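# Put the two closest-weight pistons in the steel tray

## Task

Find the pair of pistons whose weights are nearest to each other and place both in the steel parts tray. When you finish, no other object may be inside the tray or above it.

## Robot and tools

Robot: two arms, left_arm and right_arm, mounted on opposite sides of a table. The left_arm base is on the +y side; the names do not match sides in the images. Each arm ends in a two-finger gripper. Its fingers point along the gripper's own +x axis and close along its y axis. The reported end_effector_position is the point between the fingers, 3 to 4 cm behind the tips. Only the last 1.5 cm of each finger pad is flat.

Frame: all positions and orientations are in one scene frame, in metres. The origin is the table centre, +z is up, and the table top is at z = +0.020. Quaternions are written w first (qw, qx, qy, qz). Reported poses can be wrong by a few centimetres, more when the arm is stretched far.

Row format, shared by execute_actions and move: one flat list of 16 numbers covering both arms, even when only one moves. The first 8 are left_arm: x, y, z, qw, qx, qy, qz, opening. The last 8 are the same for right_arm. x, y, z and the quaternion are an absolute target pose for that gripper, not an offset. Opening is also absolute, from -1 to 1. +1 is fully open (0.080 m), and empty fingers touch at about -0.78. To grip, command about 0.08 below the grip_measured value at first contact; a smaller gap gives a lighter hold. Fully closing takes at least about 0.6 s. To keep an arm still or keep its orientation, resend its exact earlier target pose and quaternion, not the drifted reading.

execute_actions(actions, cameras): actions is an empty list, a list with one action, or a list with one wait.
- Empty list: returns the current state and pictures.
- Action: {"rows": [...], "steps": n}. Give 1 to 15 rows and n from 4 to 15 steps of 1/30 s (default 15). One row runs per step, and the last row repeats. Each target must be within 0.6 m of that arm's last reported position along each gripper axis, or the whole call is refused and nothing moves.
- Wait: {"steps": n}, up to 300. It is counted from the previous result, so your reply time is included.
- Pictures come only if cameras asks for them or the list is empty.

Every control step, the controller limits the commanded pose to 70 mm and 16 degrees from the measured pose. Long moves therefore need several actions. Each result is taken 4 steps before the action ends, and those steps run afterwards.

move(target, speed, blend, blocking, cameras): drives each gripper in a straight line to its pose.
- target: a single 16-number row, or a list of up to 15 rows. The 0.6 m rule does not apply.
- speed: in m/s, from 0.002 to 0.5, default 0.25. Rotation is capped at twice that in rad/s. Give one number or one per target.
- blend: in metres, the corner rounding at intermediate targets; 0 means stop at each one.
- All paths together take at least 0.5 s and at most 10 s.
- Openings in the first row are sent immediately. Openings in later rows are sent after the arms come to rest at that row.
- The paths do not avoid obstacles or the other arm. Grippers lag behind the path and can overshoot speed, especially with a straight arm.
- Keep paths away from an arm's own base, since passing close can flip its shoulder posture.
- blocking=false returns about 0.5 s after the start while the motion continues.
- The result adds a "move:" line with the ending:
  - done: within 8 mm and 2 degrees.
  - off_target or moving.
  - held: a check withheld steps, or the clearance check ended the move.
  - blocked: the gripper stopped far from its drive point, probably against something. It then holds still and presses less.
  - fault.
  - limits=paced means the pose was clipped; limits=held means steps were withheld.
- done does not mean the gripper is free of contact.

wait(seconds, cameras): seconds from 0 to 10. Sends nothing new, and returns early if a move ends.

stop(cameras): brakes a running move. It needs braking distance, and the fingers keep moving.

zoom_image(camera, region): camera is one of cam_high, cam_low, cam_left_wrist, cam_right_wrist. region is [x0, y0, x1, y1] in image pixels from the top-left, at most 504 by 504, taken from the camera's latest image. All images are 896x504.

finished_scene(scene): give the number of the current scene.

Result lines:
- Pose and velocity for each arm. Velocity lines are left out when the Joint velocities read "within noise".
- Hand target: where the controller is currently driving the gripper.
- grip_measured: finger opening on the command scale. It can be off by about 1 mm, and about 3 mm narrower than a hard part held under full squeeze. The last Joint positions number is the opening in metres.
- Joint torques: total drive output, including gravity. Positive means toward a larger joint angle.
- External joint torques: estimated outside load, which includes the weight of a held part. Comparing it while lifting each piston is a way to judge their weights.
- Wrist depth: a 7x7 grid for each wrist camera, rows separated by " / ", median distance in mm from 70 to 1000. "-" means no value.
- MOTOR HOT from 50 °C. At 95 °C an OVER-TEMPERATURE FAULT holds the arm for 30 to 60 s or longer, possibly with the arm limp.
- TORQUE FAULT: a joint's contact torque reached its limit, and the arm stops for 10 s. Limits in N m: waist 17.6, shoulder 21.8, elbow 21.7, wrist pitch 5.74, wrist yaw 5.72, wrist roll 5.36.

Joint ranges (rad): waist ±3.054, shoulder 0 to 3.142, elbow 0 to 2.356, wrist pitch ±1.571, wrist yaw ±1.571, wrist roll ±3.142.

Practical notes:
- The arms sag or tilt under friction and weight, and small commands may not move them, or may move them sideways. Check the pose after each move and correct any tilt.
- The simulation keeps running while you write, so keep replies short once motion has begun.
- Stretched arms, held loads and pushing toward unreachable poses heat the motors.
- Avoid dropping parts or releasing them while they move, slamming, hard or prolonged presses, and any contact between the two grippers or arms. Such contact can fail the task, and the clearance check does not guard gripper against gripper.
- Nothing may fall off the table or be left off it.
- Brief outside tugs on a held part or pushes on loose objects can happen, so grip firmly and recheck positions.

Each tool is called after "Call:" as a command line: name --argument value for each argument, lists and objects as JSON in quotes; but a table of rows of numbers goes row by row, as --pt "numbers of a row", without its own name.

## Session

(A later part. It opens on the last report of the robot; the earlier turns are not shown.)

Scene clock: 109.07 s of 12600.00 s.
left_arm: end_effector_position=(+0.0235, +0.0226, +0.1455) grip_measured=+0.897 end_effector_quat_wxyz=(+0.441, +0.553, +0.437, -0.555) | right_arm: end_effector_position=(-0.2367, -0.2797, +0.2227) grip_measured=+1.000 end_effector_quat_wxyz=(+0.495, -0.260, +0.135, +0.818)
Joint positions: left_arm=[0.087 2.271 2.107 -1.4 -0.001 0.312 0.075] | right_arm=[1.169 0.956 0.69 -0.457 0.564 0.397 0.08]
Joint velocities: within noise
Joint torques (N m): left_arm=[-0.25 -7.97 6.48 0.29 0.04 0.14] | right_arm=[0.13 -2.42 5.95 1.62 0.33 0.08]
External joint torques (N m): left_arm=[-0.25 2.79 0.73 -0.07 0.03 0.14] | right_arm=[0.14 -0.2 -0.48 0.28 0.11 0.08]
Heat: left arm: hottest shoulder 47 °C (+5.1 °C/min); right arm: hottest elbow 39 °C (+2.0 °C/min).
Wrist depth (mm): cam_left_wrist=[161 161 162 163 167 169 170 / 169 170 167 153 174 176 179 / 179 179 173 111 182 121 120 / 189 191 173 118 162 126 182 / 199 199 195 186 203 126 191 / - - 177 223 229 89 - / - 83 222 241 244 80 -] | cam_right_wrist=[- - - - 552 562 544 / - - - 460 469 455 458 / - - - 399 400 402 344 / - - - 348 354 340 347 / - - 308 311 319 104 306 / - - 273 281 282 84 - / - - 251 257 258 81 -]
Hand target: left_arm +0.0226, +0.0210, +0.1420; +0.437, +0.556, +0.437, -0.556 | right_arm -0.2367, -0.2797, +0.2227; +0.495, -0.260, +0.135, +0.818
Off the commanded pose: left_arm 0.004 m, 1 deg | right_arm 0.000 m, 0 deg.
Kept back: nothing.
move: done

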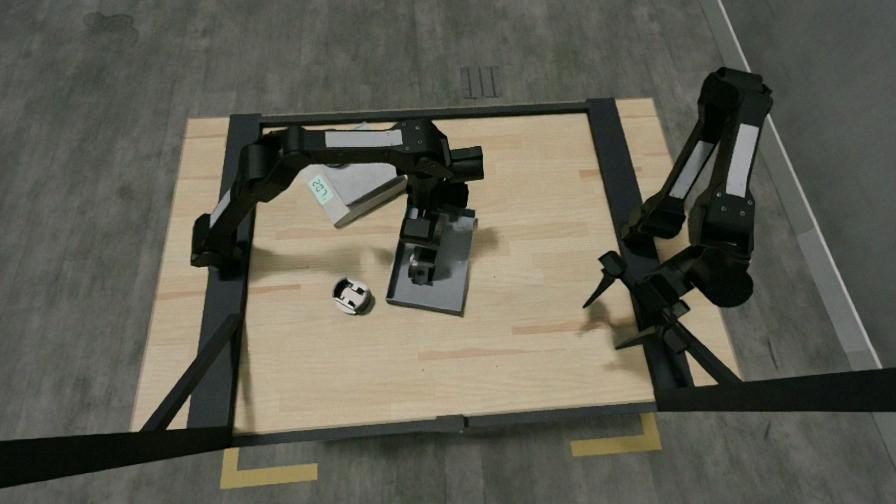

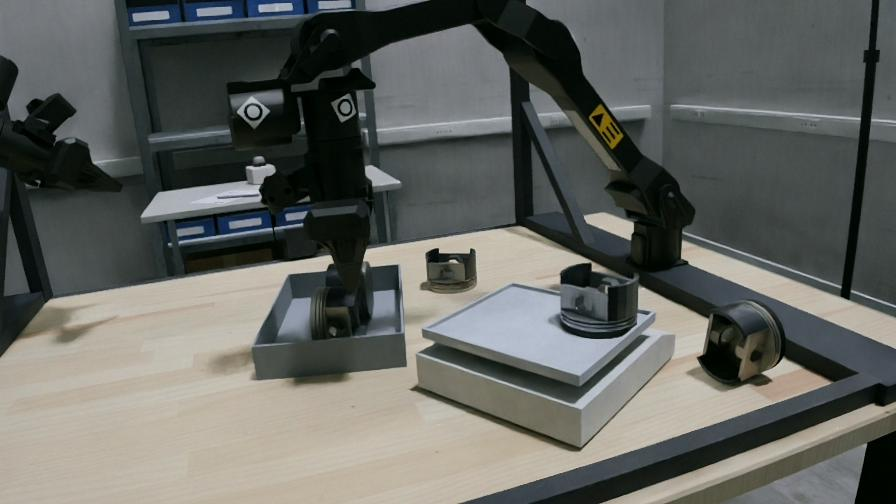

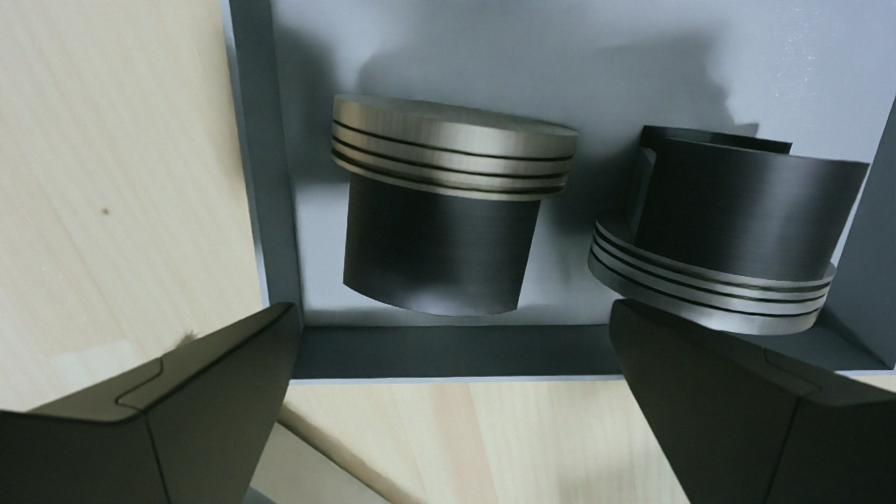

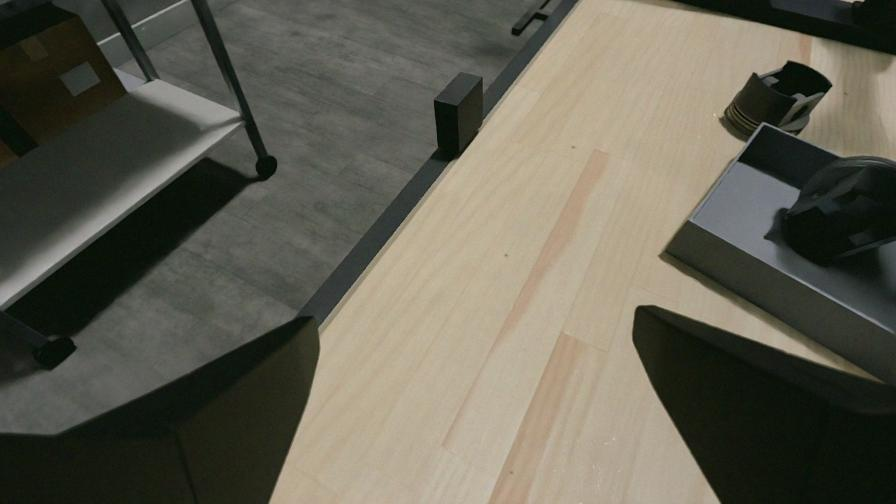

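Call:
move --pt "0.025 0.019 0.142 0.4373 0.5557 0.4373 -0.5557 0.6 -0.2367 -0.2797 0.2227 0.495 -0.260 0.135 0.818 1" --pt "0.025 0.019 0.079 0.4373 0.5557 0.4373 -0.5557 0.6 -0.2367 -0.2797 0.2227 0.495 -0.260 0.135 0.818 1" --pt "0.025 0.019 0.079 0.4373 0.5557 0.4373 -0.5557 0 -0.2367 -0.2797 0.2227 0.495 -0.260 0.135 0.818 1" --speed '[0.1,0.08,0.05]'

Scene clock: 111.97 s of 12600.00 s.
left_arm: end_effector_position=(+0.0241, +0.0163, +0.0865) grip_measured=+0.318 end_effector_quat_wxyz=(+0.443, +0.551, +0.432, -0.560) | right_arm: end_effector_position=(-0.2367, -0.2797, +0.2227) grip_measured=+1.000 end_effector_quat_wxyz=(+0.495, -0.260, +0.135, +0.818)
Joint positions: left_arm=[0.087 2.297 1.917 -1.171 0.001 0.318 0.049] | right_arm=[1.169 0.956 0.69 -0.457 0.564 0.397 0.08]
Joint velocities: within noise
Joint torques (N m): left_arm=[0.15 -8.31 4.4 0.51 -0.02 0.12] | right_arm=[0.03 -2.5 5.92 1.58 0.33 0.07]
External joint torques (N m): left_arm=[0.14 2.59 -1.32 0.15 -0.03 0.12] | right_arm=[0.03 -0.25 -0.51 0.25 0.11 0.06]
Heat: left arm: hottest shoulder 47 °C (+4.0 °C/min); right arm: hottest elbow 39 °C (+2.0 °C/min).
Wrist depth (mm): cam_left_wrist=[- 102 109 111 112 114 115 / - 94 115 117 118 119 121 / - - - 84 100 125 125 / - - - - - 131 74 / 137 101 - - - 108 83 / - - - - - - - / - - - - - - -] | cam_right_wrist=[- - - - 554 563 546 / - - - 460 465 455 459 / - - - 397 399 404 343 / - - - 349 349 337 347 / - - 308 313 320 104 306 / - - 274 281 283 84 - / - - 251 258 257 81 -]
Hand target: left_arm +0.0250, +0.0191, +0.0790; +0.437, +0.556, +0.437, -0.556 | right_arm -0.2367, -0.2797, +0.2227; +0.495, -0.260, +0.135, +0.818
Off the commanded pose: left_arm 0.008 m, 1 deg | right_arm 0.000 m, 0 deg.
Kept back: nothing.
move: done

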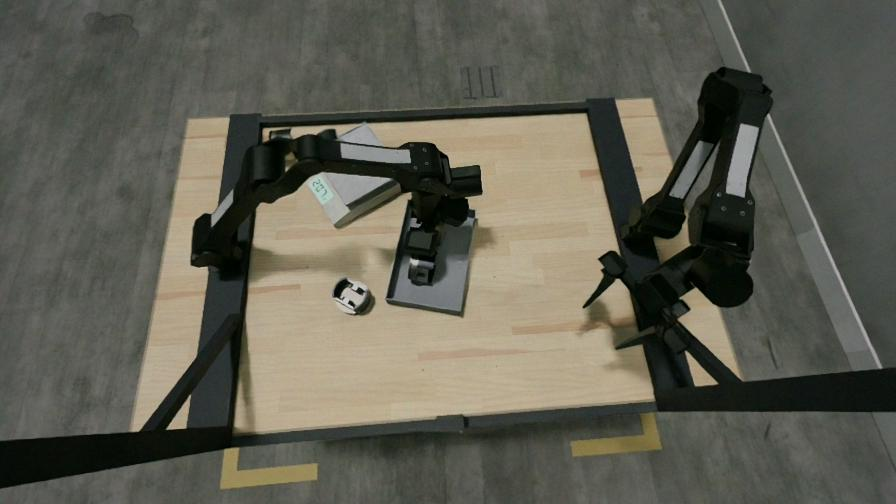

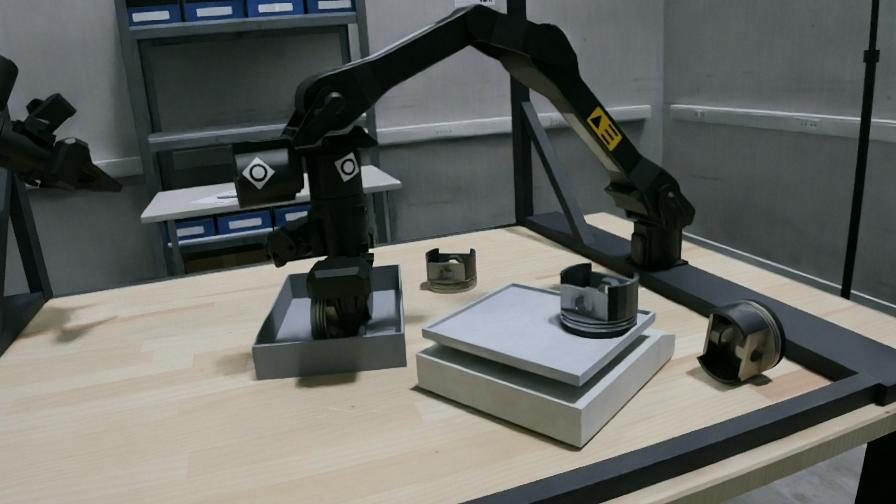

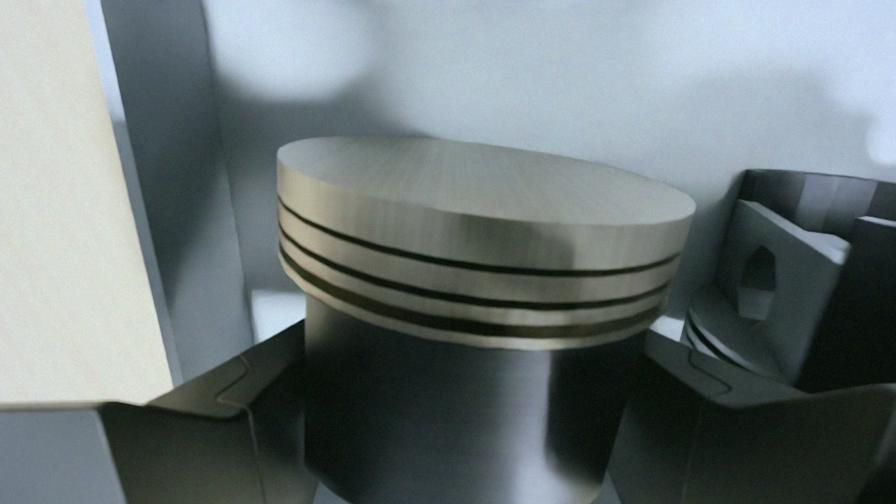

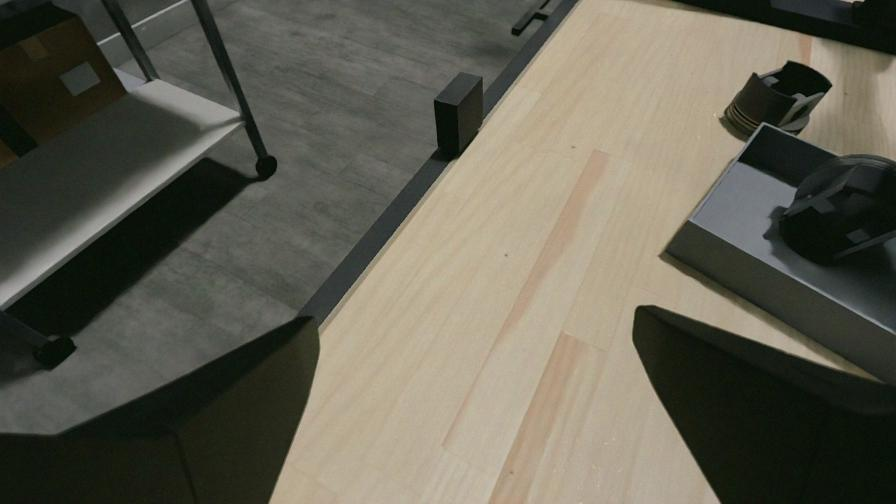

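Call:
move --pt "0.025 0.019 0.145 0.4373 0.5557 0.4373 -0.5557 0 -0.2367 -0.2797 0.2227 0.495 -0.260 0.135 0.818 1" --pt "0.05 -0.119 0.15 0.4373 0.5557 0.4373 -0.5557 0 -0.2367 -0.2797 0.2227 0.495 -0.260 0.135 0.818 1" --pt "0.05 -0.119 0.088 0.4373 0.5557 0.4373 -0.5557 0 -0.2367 -0.2797 0.2227 0.495 -0.260 0.135 0.818 1" --pt "0.05 -0.119 0.0765 0.4373 0.5557 0.4373 -0.5557 0 -0.2367 -0.2797 0.2227 0.495 -0.260 0.135 0.818 1" --speed '[0.15,0.25,0.12,0.04]' --blend '[0.01,0.02,0.004,0]'

Call:
zoom_image --camera "cam_low" --region '[100, 200, 460, 402]'

Scene clock: 114.37 s of 12600.00 s.
left_arm: end_effector_position=(+0.0481, -0.1178, +0.0869) grip_measured=+0.306 end_effector_quat_wxyz=(+0.554, +0.462, +0.302, -0.623) | right_arm: end_effector_position=(-0.2367, -0.2797, +0.2227) grip_measured=+1.000 end_effector_quat_wxyz=(+0.495, -0.260, +0.135, +0.818)
Joint positions: left_arm=[0.11 2.576 2.342 -0.912 0.003 0.339 0.049] | right_arm=[1.169 0.956 0.69 -0.457 0.564 0.397 0.08]
Joint velocities: within noise
Joint torques (N m): left_arm=[0.22 -8.99 6.89 1.14 0.01 0.13] | right_arm=[-0.04 -2.46 5.98 1.58 0.36 0.09]
External joint torques (N m): left_arm=[0.12 3.82 0.56 0.15 0 0.14] | right_arm=[-0.06 -0.23 -0.42 0.26 0.15 0.09]
Heat: left arm: hottest shoulder 48 °C (+4.0 °C/min); right arm: hottest elbow 39 °C (+2.0 °C/min).
Wrist depth (mm): cam_left_wrist=[148 145 141 138 135 132 129 / 147 144 141 137 134 131 128 / 146 145 - - 134 131 128 / 146 143 - - - 130 128 / 145 143 - - - 130 127 / 145 - - - - - 126 / - - - - - - -] | cam_right_wrist=[- - - - 552 552 550 / - - - 460 460 454 461 / - - - 394 402 391 363 / - - - 349 354 339 354 / - - 309 310 319 104 303 / - - 274 281 282 84 - / - - 251 256 258 81 -]
Hand target: left_arm +0.0499, -0.1180, +0.0763; +0.550, +0.466, +0.307, -0.621 | right_arm -0.2367, -0.2797, +0.2227; +0.495, -0.260, +0.135, +0.818
Off the commanded pose: left_arm 0.011 m, 24 deg; orientation clipped | right_arm 0.000 m, 0 deg.
joint sent to its limit (left arm) — joint 3 (elbow), upper limit, where the elbow is as straight as it goes.
Kept back: nothing.
move: off_target (left_arm); limits=paced

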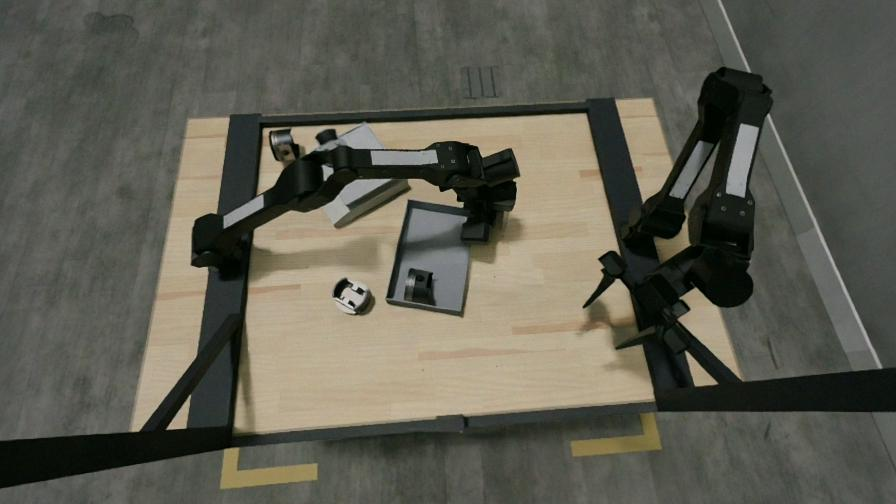

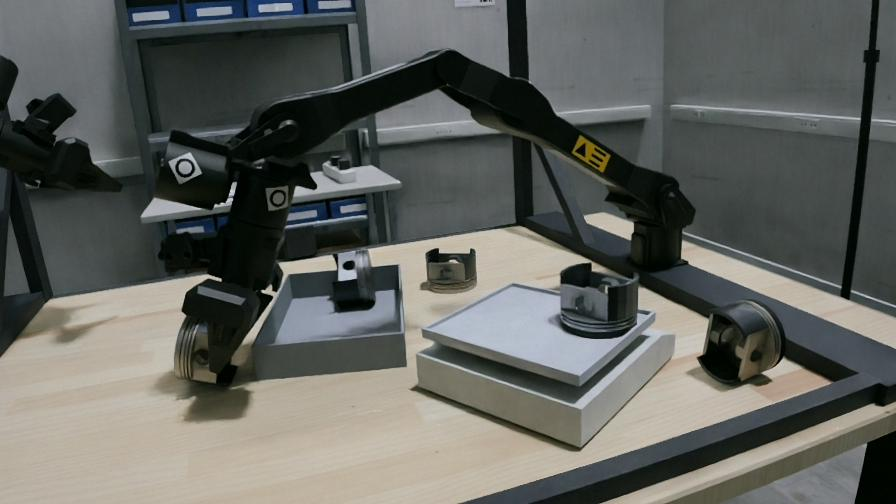

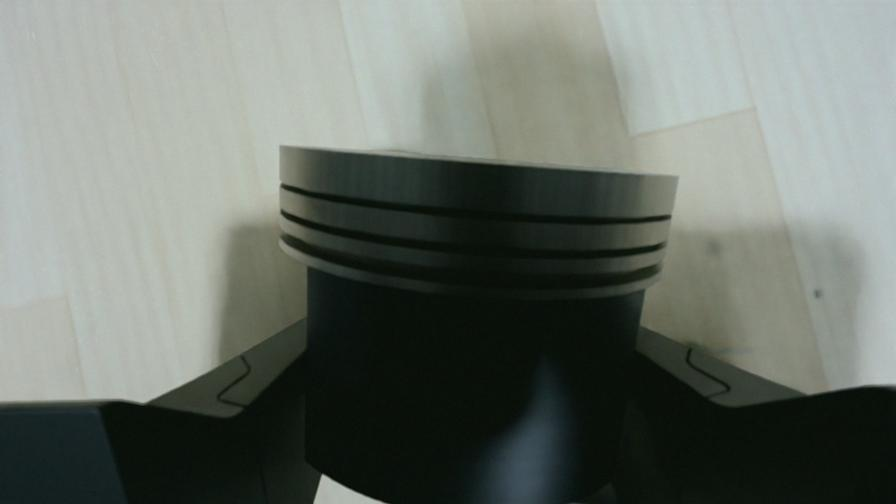

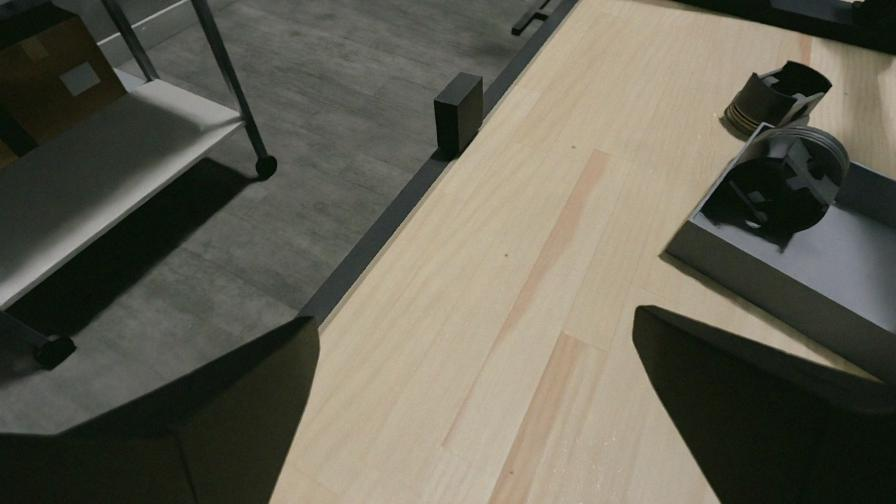

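Scaled by 1.400.

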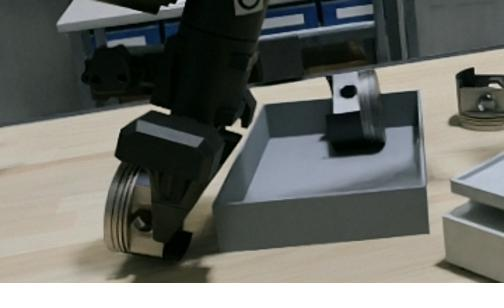

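Call:
move --pt "0.07 -0.09 0.125 0.52 0.49 0.36 -0.60 0 -0.2367 -0.2797 0.2227 0.495 -0.260 0.135 0.818 1" --pt "0.145 -0.005 0.13 0.5417 0.4545 0.5417 -0.4545 0 -0.2367 -0.2797 0.2227 0.495 -0.260 0.135 0.818 1" --pt "0.145 -0.005 0.09 0.5417 0.4545 0.5417 -0.4545 0 -0.2367 -0.2797 0.2227 0.495 -0.260 0.135 0.818 1" --speed '[0.15,0.2,0.12]' --blend '[0.02,0.02,0]'

Call:
zoom_image --camera "cam_low" --region '[200, 200, 560, 402]'

Scene clock: 117.17 s of 12600.00 s.
left_arm: end_effector_position=(+0.1450, -0.0038, +0.0909) grip_measured=+0.306 end_effector_quat_wxyz=(+0.549, +0.450, +0.533, -0.461) | right_arm: end_effector_position=(-0.2367, -0.2797, +0.2227) grip_measured=+1.000 end_effector_quat_wxyz=(+0.495, -0.260, +0.135, +0.818)
Joint positions: left_arm=[0.33 2.529 2.346 -1.361 0.001 0.153 0.049] | right_arm=[1.169 0.956 0.69 -0.457 0.564 0.397 0.08]
Joint velocities: within noise
Joint torques (N m): left_arm=[-0.17 -10.53 5.75 0.48 -0.04 -0.12] | right_arm=[-0.03 -2.45 5.95 1.58 0.34 0.05]
External joint torques (N m): left_arm=[-0.24 1.62 -0.05 0.08 -0.05 -0.12] | right_arm=[-0.01 -0.25 -0.38 0.27 0.12 0.04]
Heat: left arm: hottest shoulder 49 °C (+3.0 °C/min); right arm: hottest elbow 39 °C (+2.0 °C/min).
Wrist depth (mm): cam_left_wrist=[112 113 115 116 118 118 120 / 118 119 119 121 123 125 126 / 124 125 - - 127 131 133 / 129 132 - - - 136 138 / 140 139 - - - 117 116 / - - - - - - 154 / - - - - - - -] | cam_right_wrist=[- - - - 554 557 544 / - - - 458 458 456 458 / - - - 394 401 383 364 / - - - 346 353 346 353 / - - 309 309 318 104 313 / - - 274 282 283 85 - / - - 251 257 258 81 -]
Hand target: left_arm +0.1449, -0.0044, +0.0898; +0.550, +0.449, +0.533, -0.459 | right_arm -0.2367, -0.2797, +0.2227; +0.495, -0.260, +0.135, +0.818
Off the commanded pose: left_arm 0.001 m, 2 deg | right_arm 0.000 m, 0 deg.
joint sent to its limit (left arm) — joint 3 (elbow), upper limit, where the elbow is as straight as it goes.
Kept back: nothing.
move: done

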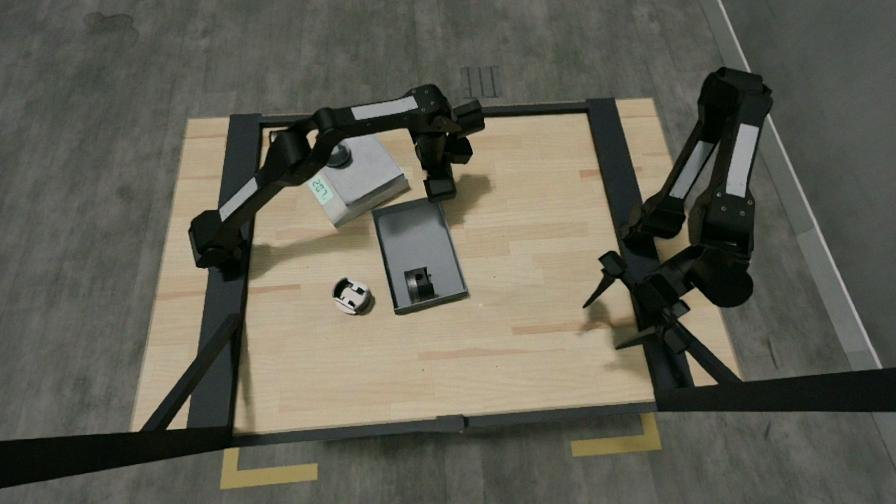

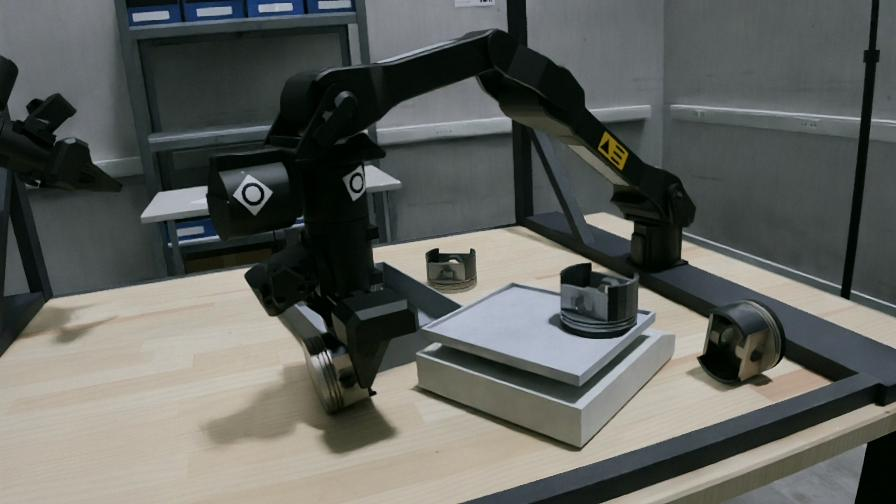

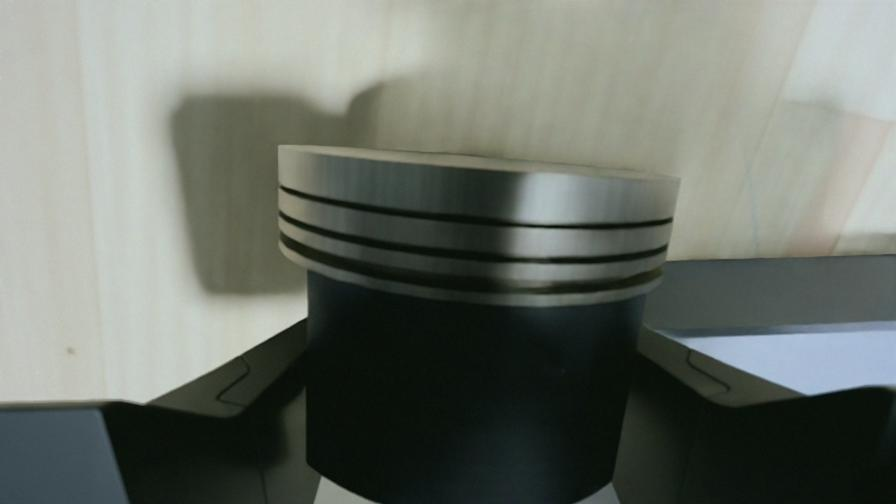

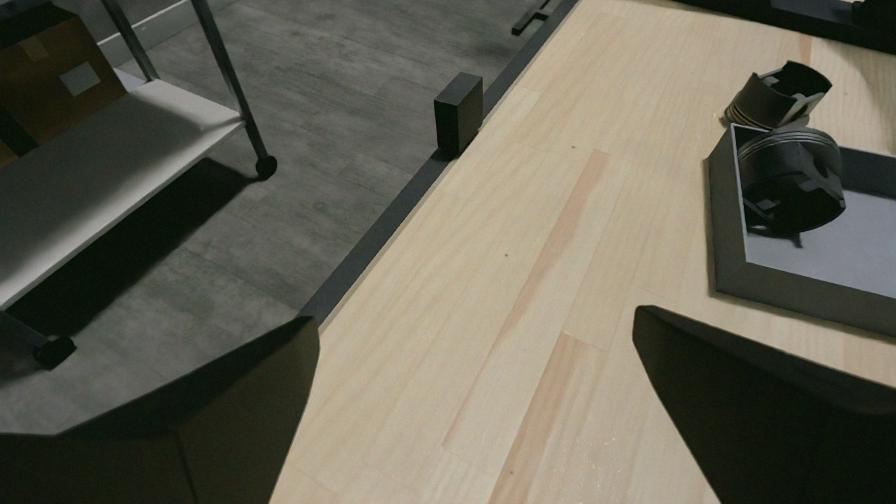

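Scaled by 1.400.

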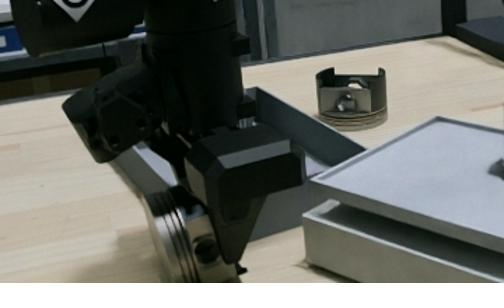

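Call:
move --pt "0.163 0.007 0.09 0.5417 0.4545 0.5417 -0.4545 0 -0.2367 -0.2797 0.2227 0.495 -0.260 0.135 0.818 1" --pt "0.163 0.007 0.079 0.5417 0.4545 0.5417 -0.4545 0 -0.2367 -0.2797 0.2227 0.495 -0.260 0.135 0.818 1" --speed '[0.1,0.04]'

Call:
zoom_image --camera "cam_low" --region '[200, 250, 500, 450]'

Scene clock: 118.27 s of 12600.00 s.
left_arm: end_effector_position=(+0.1653, +0.0049, +0.0874) grip_measured=+0.306 end_effector_quat_wxyz=(+0.549, +0.449, +0.537, -0.456) | right_arm: end_effector_position=(-0.2367, -0.2797, +0.2227) grip_measured=+1.000 end_effector_quat_wxyz=(+0.495, -0.260, +0.135, +0.818)
Joint positions: left_arm=[0.375 2.529 2.333 -1.355 0.001 0.188 0.049] | right_arm=[1.169 0.956 0.69 -0.457 0.564 0.397 0.08]
Joint velocities: within noise
Joint torques (N m): left_arm=[-0.31 -9.72 3.88 0.63 -0.01 0.14] | right_arm=[0.09 -2.48 6.06 1.61 0.32 0.05]
External joint torques (N m): left_arm=[-0.33 2.47 -1.95 0.22 -0.02 0.14] | right_arm=[0.11 -0.24 -0.34 0.29 0.09 0.05]
Heat: left arm: hottest shoulder 49 °C (+3.0 °C/min); right arm: hottest elbow 39 °C (+1.0 °C/min).
Wrist depth (mm): cam_left_wrist=[110 110 112 113 115 116 117 / 115 116 117 119 121 122 124 / 122 123 - 111 124 129 131 / 128 129 - - - 134 133 / 137 137 - - - 110 145 / 142 - - - - - 152 / - - - - - - -] | cam_right_wrist=[- - - - 549 561 551 / - - - 459 468 455 457 / - - - 395 400 386 362 / - - - 349 352 346 356 / - - 309 313 320 104 312 / - - 274 283 284 84 - / - - 251 256 257 81 -]
Hand target: left_arm +0.1631, +0.0071, +0.0790; +0.542, +0.454, +0.542, -0.454 | right_arm -0.2367, -0.2797, +0.2227; +0.495, -0.260, +0.135, +0.818
Off the commanded pose: left_arm 0.009 m, 1 deg | right_arm 0.000 m, 0 deg.
Kept back: nothing.
move: off_target (left_arm)

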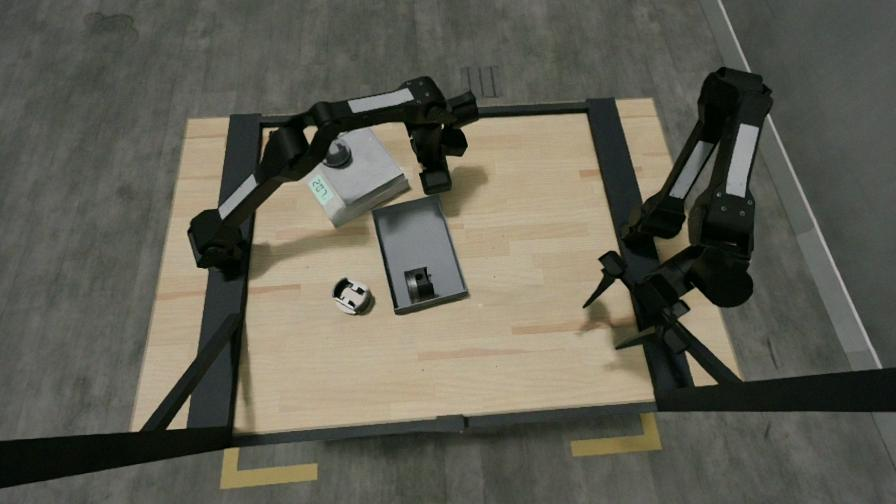

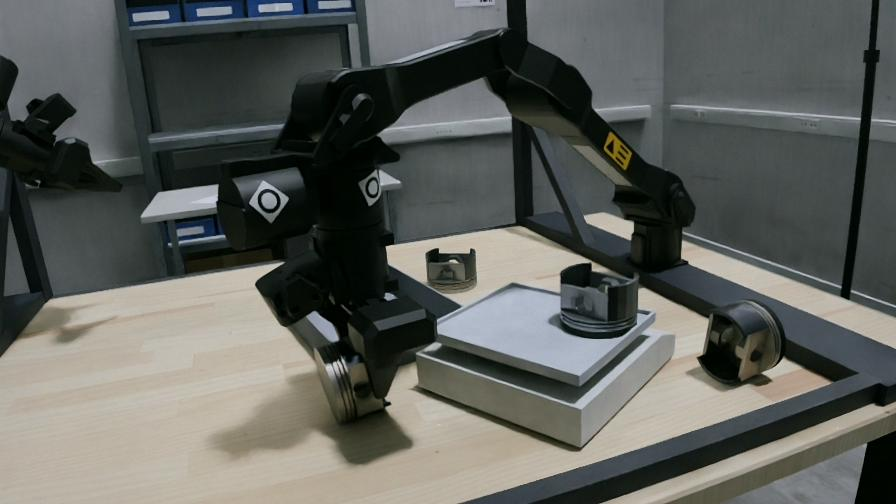

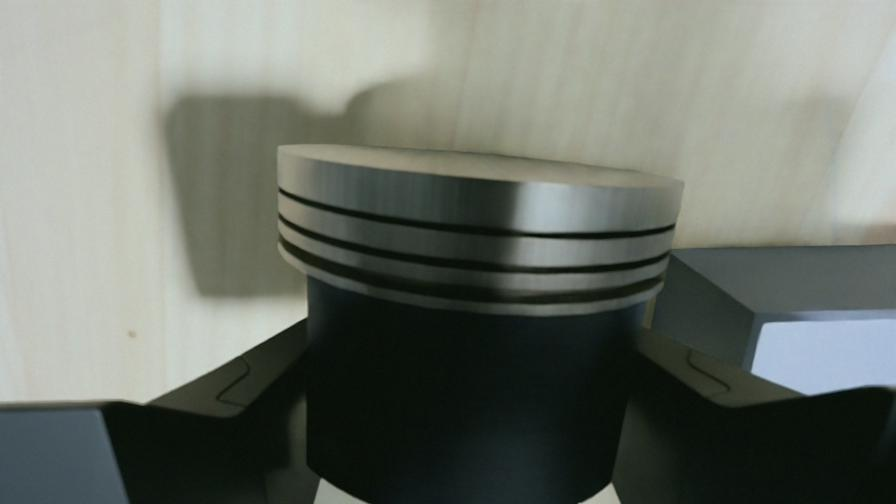

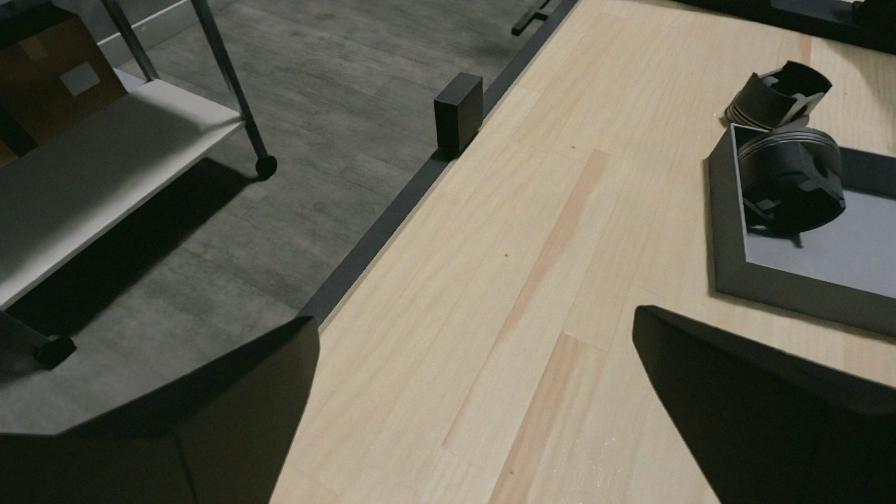

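Scaled by 1.680.

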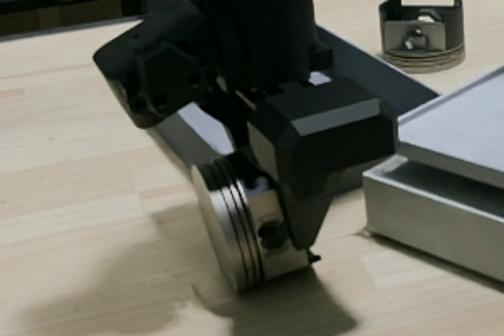

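Call:
move --pt "0.161 0.009 0.077 0.5417 0.4545 0.5417 -0.4545 0.27 -0.2367 -0.2797 0.2227 0.495 -0.260 0.135 0.818 1" --pt "0.161 0.009 0.072 0.5417 0.4545 0.5417 -0.4545 0.27 -0.2367 -0.2797 0.2227 0.495 -0.260 0.135 0.818 1" --speed 0.03

Call:
zoom_image --camera "cam_low" --region '[200, 250, 500, 450]'

Scene clock: 119.93 s of 12600.00 s.
left_arm: end_effector_position=(+0.1647, +0.0060, +0.0825) grip_measured=+0.306 end_effector_quat_wxyz=(+0.551, +0.448, +0.535, -0.458) | right_arm: end_effector_position=(-0.2367, -0.2797, +0.2227) grip_measured=+1.000 end_effector_quat_wxyz=(+0.495, -0.260, +0.135, +0.818)
Joint positions: left_arm=[0.375 2.511 2.28 -1.313 0.001 0.188 0.049] | right_arm=[1.169 0.956 0.69 -0.457 0.564 0.397 0.08]
Joint velocities: within noise
Joint torques (N m): left_arm=[-0.49 -9.54 3.21 0.7 -0.02 0.06] | right_arm=[0.04 -2.47 5.98 1.6 0.35 0.09]
External joint torques (N m): left_arm=[-0.47 2.45 -2.54 0.32 -0.03 0.06] | right_arm=[0.04 -0.27 -0.36 0.29 0.13 0.09]
Heat: left arm: hottest shoulder 49 °C (+3.0 °C/min); right arm: hottest elbow 39 °C (+1.0 °C/min).
Wrist depth (mm): cam_left_wrist=[107 108 110 111 112 113 115 / 113 114 115 116 118 119 121 / 120 120 - - 112 124 127 / 125 126 - - - 131 132 / 133 133 - - - 109 106 / 138 - - - - - 147 / - - - - - - -] | cam_right_wrist=[- - - - 552 560 544 / - - - 460 466 453 457 / - - - 398 400 381 363 / - - - 350 352 348 355 / - - 311 311 320 104 310 / - - 275 283 283 84 - / - - 250 256 258 81 -]
Hand target: left_arm +0.1611, +0.0091, +0.0721; +0.542, +0.454, +0.542, -0.454 | right_arm -0.2367, -0.2797, +0.2227; +0.495, -0.260, +0.135, +0.818
Off the commanded pose: left_arm 0.012 m, 2 deg | right_arm 0.000 m, 0 deg.
Kept back: nothing.
move: off_target (left_arm)

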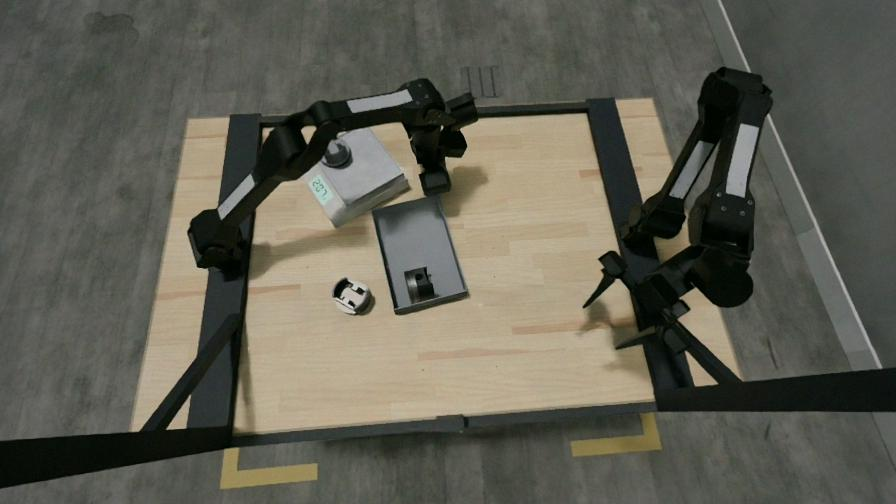

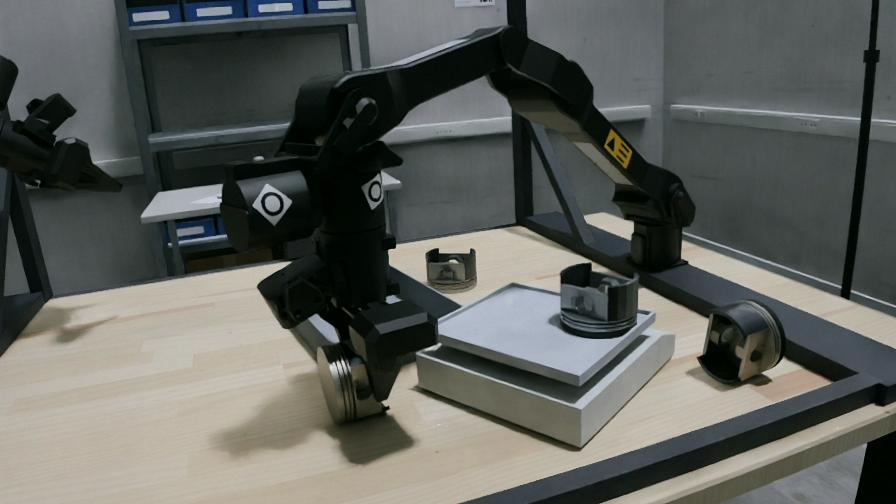

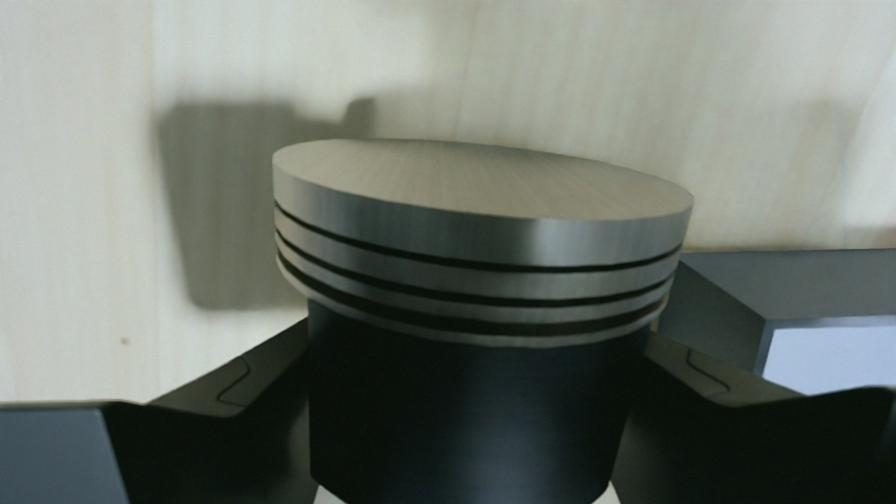

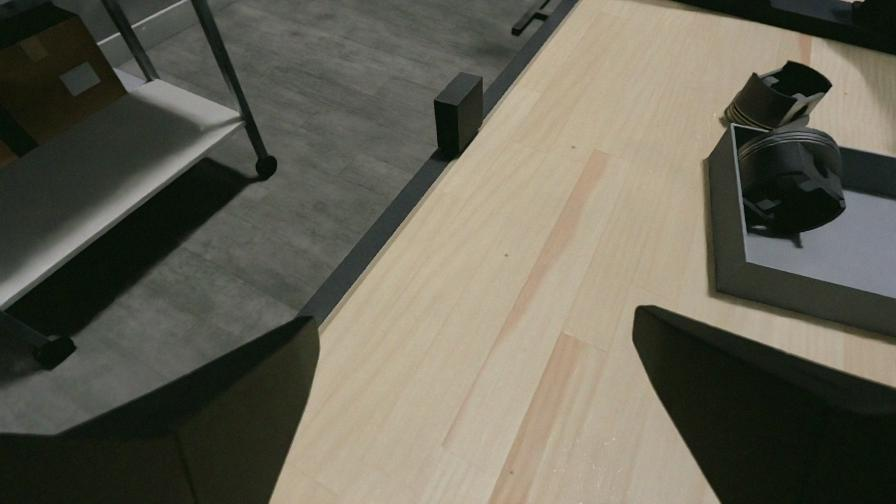

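Scaled by 1.680.

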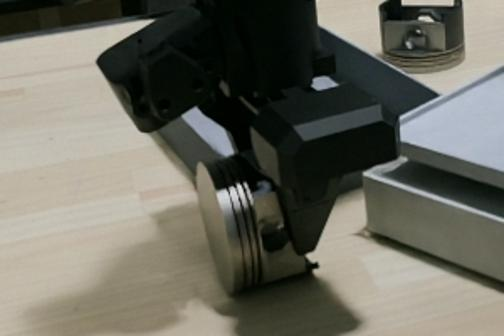

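Call:
move --pt "0.162 0.008 0.076 0.5417 0.4545 0.5417 -0.4545 0.65 -0.2367 -0.2797 0.2227 0.495 -0.260 0.135 0.818 1" --pt "0.160 0.015 0.125 0.5417 0.4545 0.5417 -0.4545 0.65 -0.2367 -0.2797 0.2227 0.495 -0.260 0.135 0.818 1" --speed '[0.03,0.12]'

Scene clock: 121.70 s of 12600.00 s.
left_arm: end_effector_position=(+0.1602, +0.0166, +0.1205) grip_measured=+0.647 end_effector_quat_wxyz=(+0.548, +0.450, +0.538, -0.456) | right_arm: end_effector_position=(-0.2367, -0.2797, +0.2227) grip_measured=+1.000 end_effector_quat_wxyz=(+0.495, -0.260, +0.135, +0.818)
Joint positions: left_arm=[0.374 2.463 2.343 -1.434 0.001 0.188 0.064] | right_arm=[1.169 0.956 0.69 -0.457 0.564 0.397 0.08]
Joint velocities: within noise
Joint torques (N m): left_arm=[-0.2 -11.25 5.98 0.32 -0.02 0.14] | right_arm=[0.15 -2.52 6.05 1.56 0.37 0.06]
External joint torques (N m): left_arm=[-0.21 0.55 0.21 -0.08 -0.02 0.14] | right_arm=[0.14 -0.33 -0.3 0.25 0.15 0.06]
Heat: left arm: hottest shoulder 50 °C (+3.0 °C/min); right arm: hottest elbow 39 °C (+1.0 °C/min). Fold the left arm in close to its base, or ease its load, before you think long.
Wrist depth (mm): cam_left_wrist=[138 139 141 142 144 146 148 / 145 147 146 88 149 155 157 / 153 154 154 88 151 160 162 / 161 163 161 93 166 169 172 / 171 172 170 178 106 177 184 / - - 160 164 191 80 192 / - - 149 149 206 81 -] | cam_right_wrist=[- - - - 551 563 538 / - - - 460 459 452 458 / - - - 398 401 381 366 / - - - 350 352 344 354 / - - 308 310 320 104 312 / - - 274 280 282 84 - / - - 251 258 259 81 -]
Hand target: left_arm +0.1598, +0.0156, +0.1247; +0.550, +0.450, +0.533, -0.459 | right_arm -0.2367, -0.2797, +0.2227; +0.495, -0.260, +0.135, +0.818
Off the commanded pose: left_arm 0.005 m, 1 deg | right_arm 0.000 m, 0 deg.
MOTOR HOT: joint 2 (shoulder) of the left arm reports 50 °C; the controller stops that arm at 95 °C. To cool a motor, set the load down, stop pushing, or move to a pose that needs little force.
joint sent to its limit (left arm) — joint 3 (elbow), upper limit, where the elbow is as straight as it goes.
Kept back: nothing.
move: done

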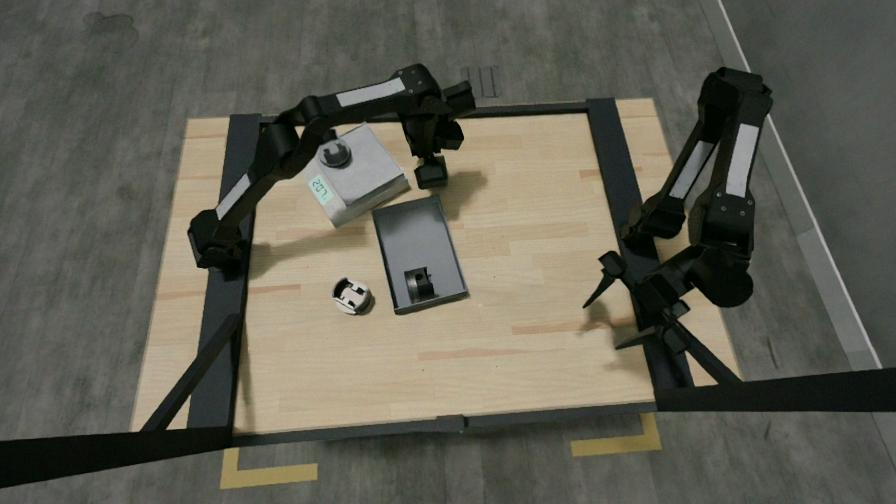

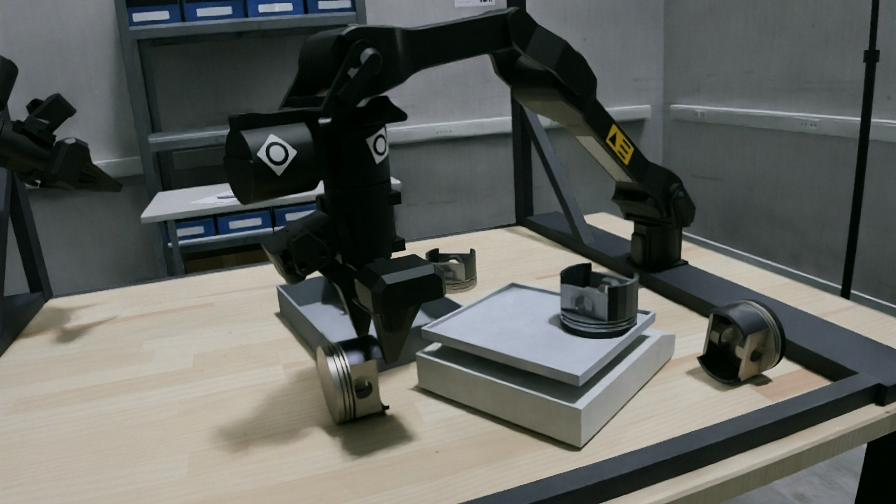

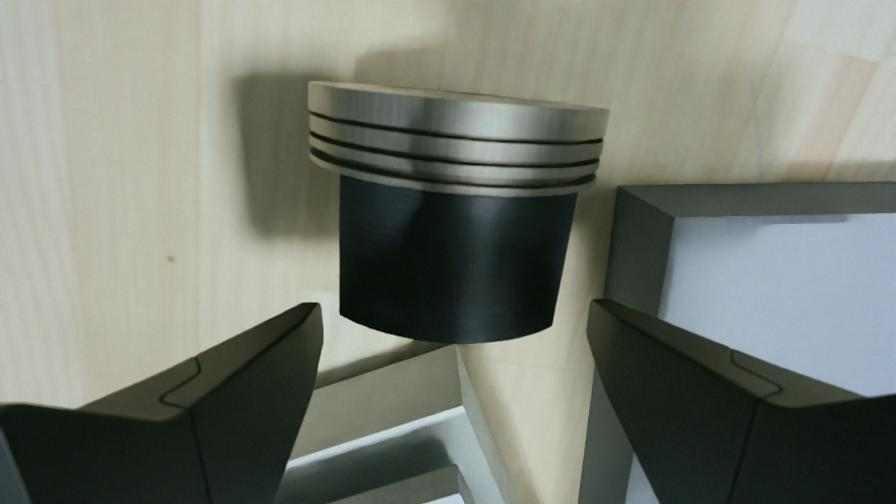

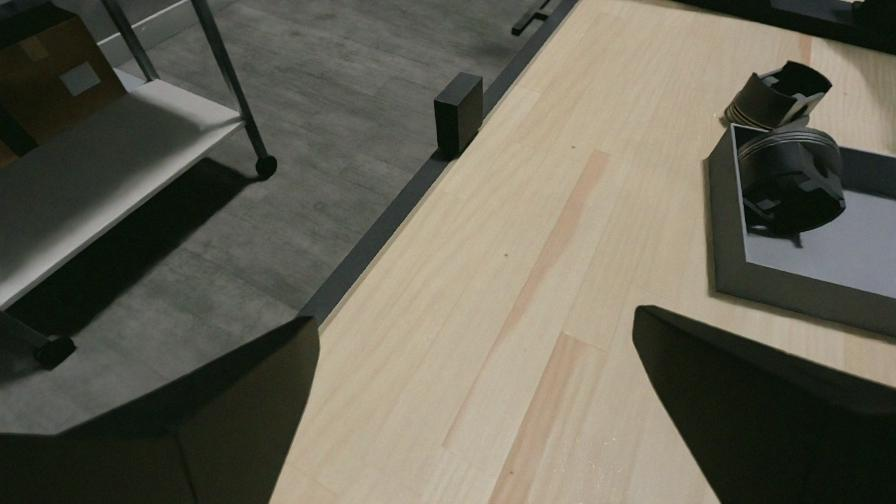

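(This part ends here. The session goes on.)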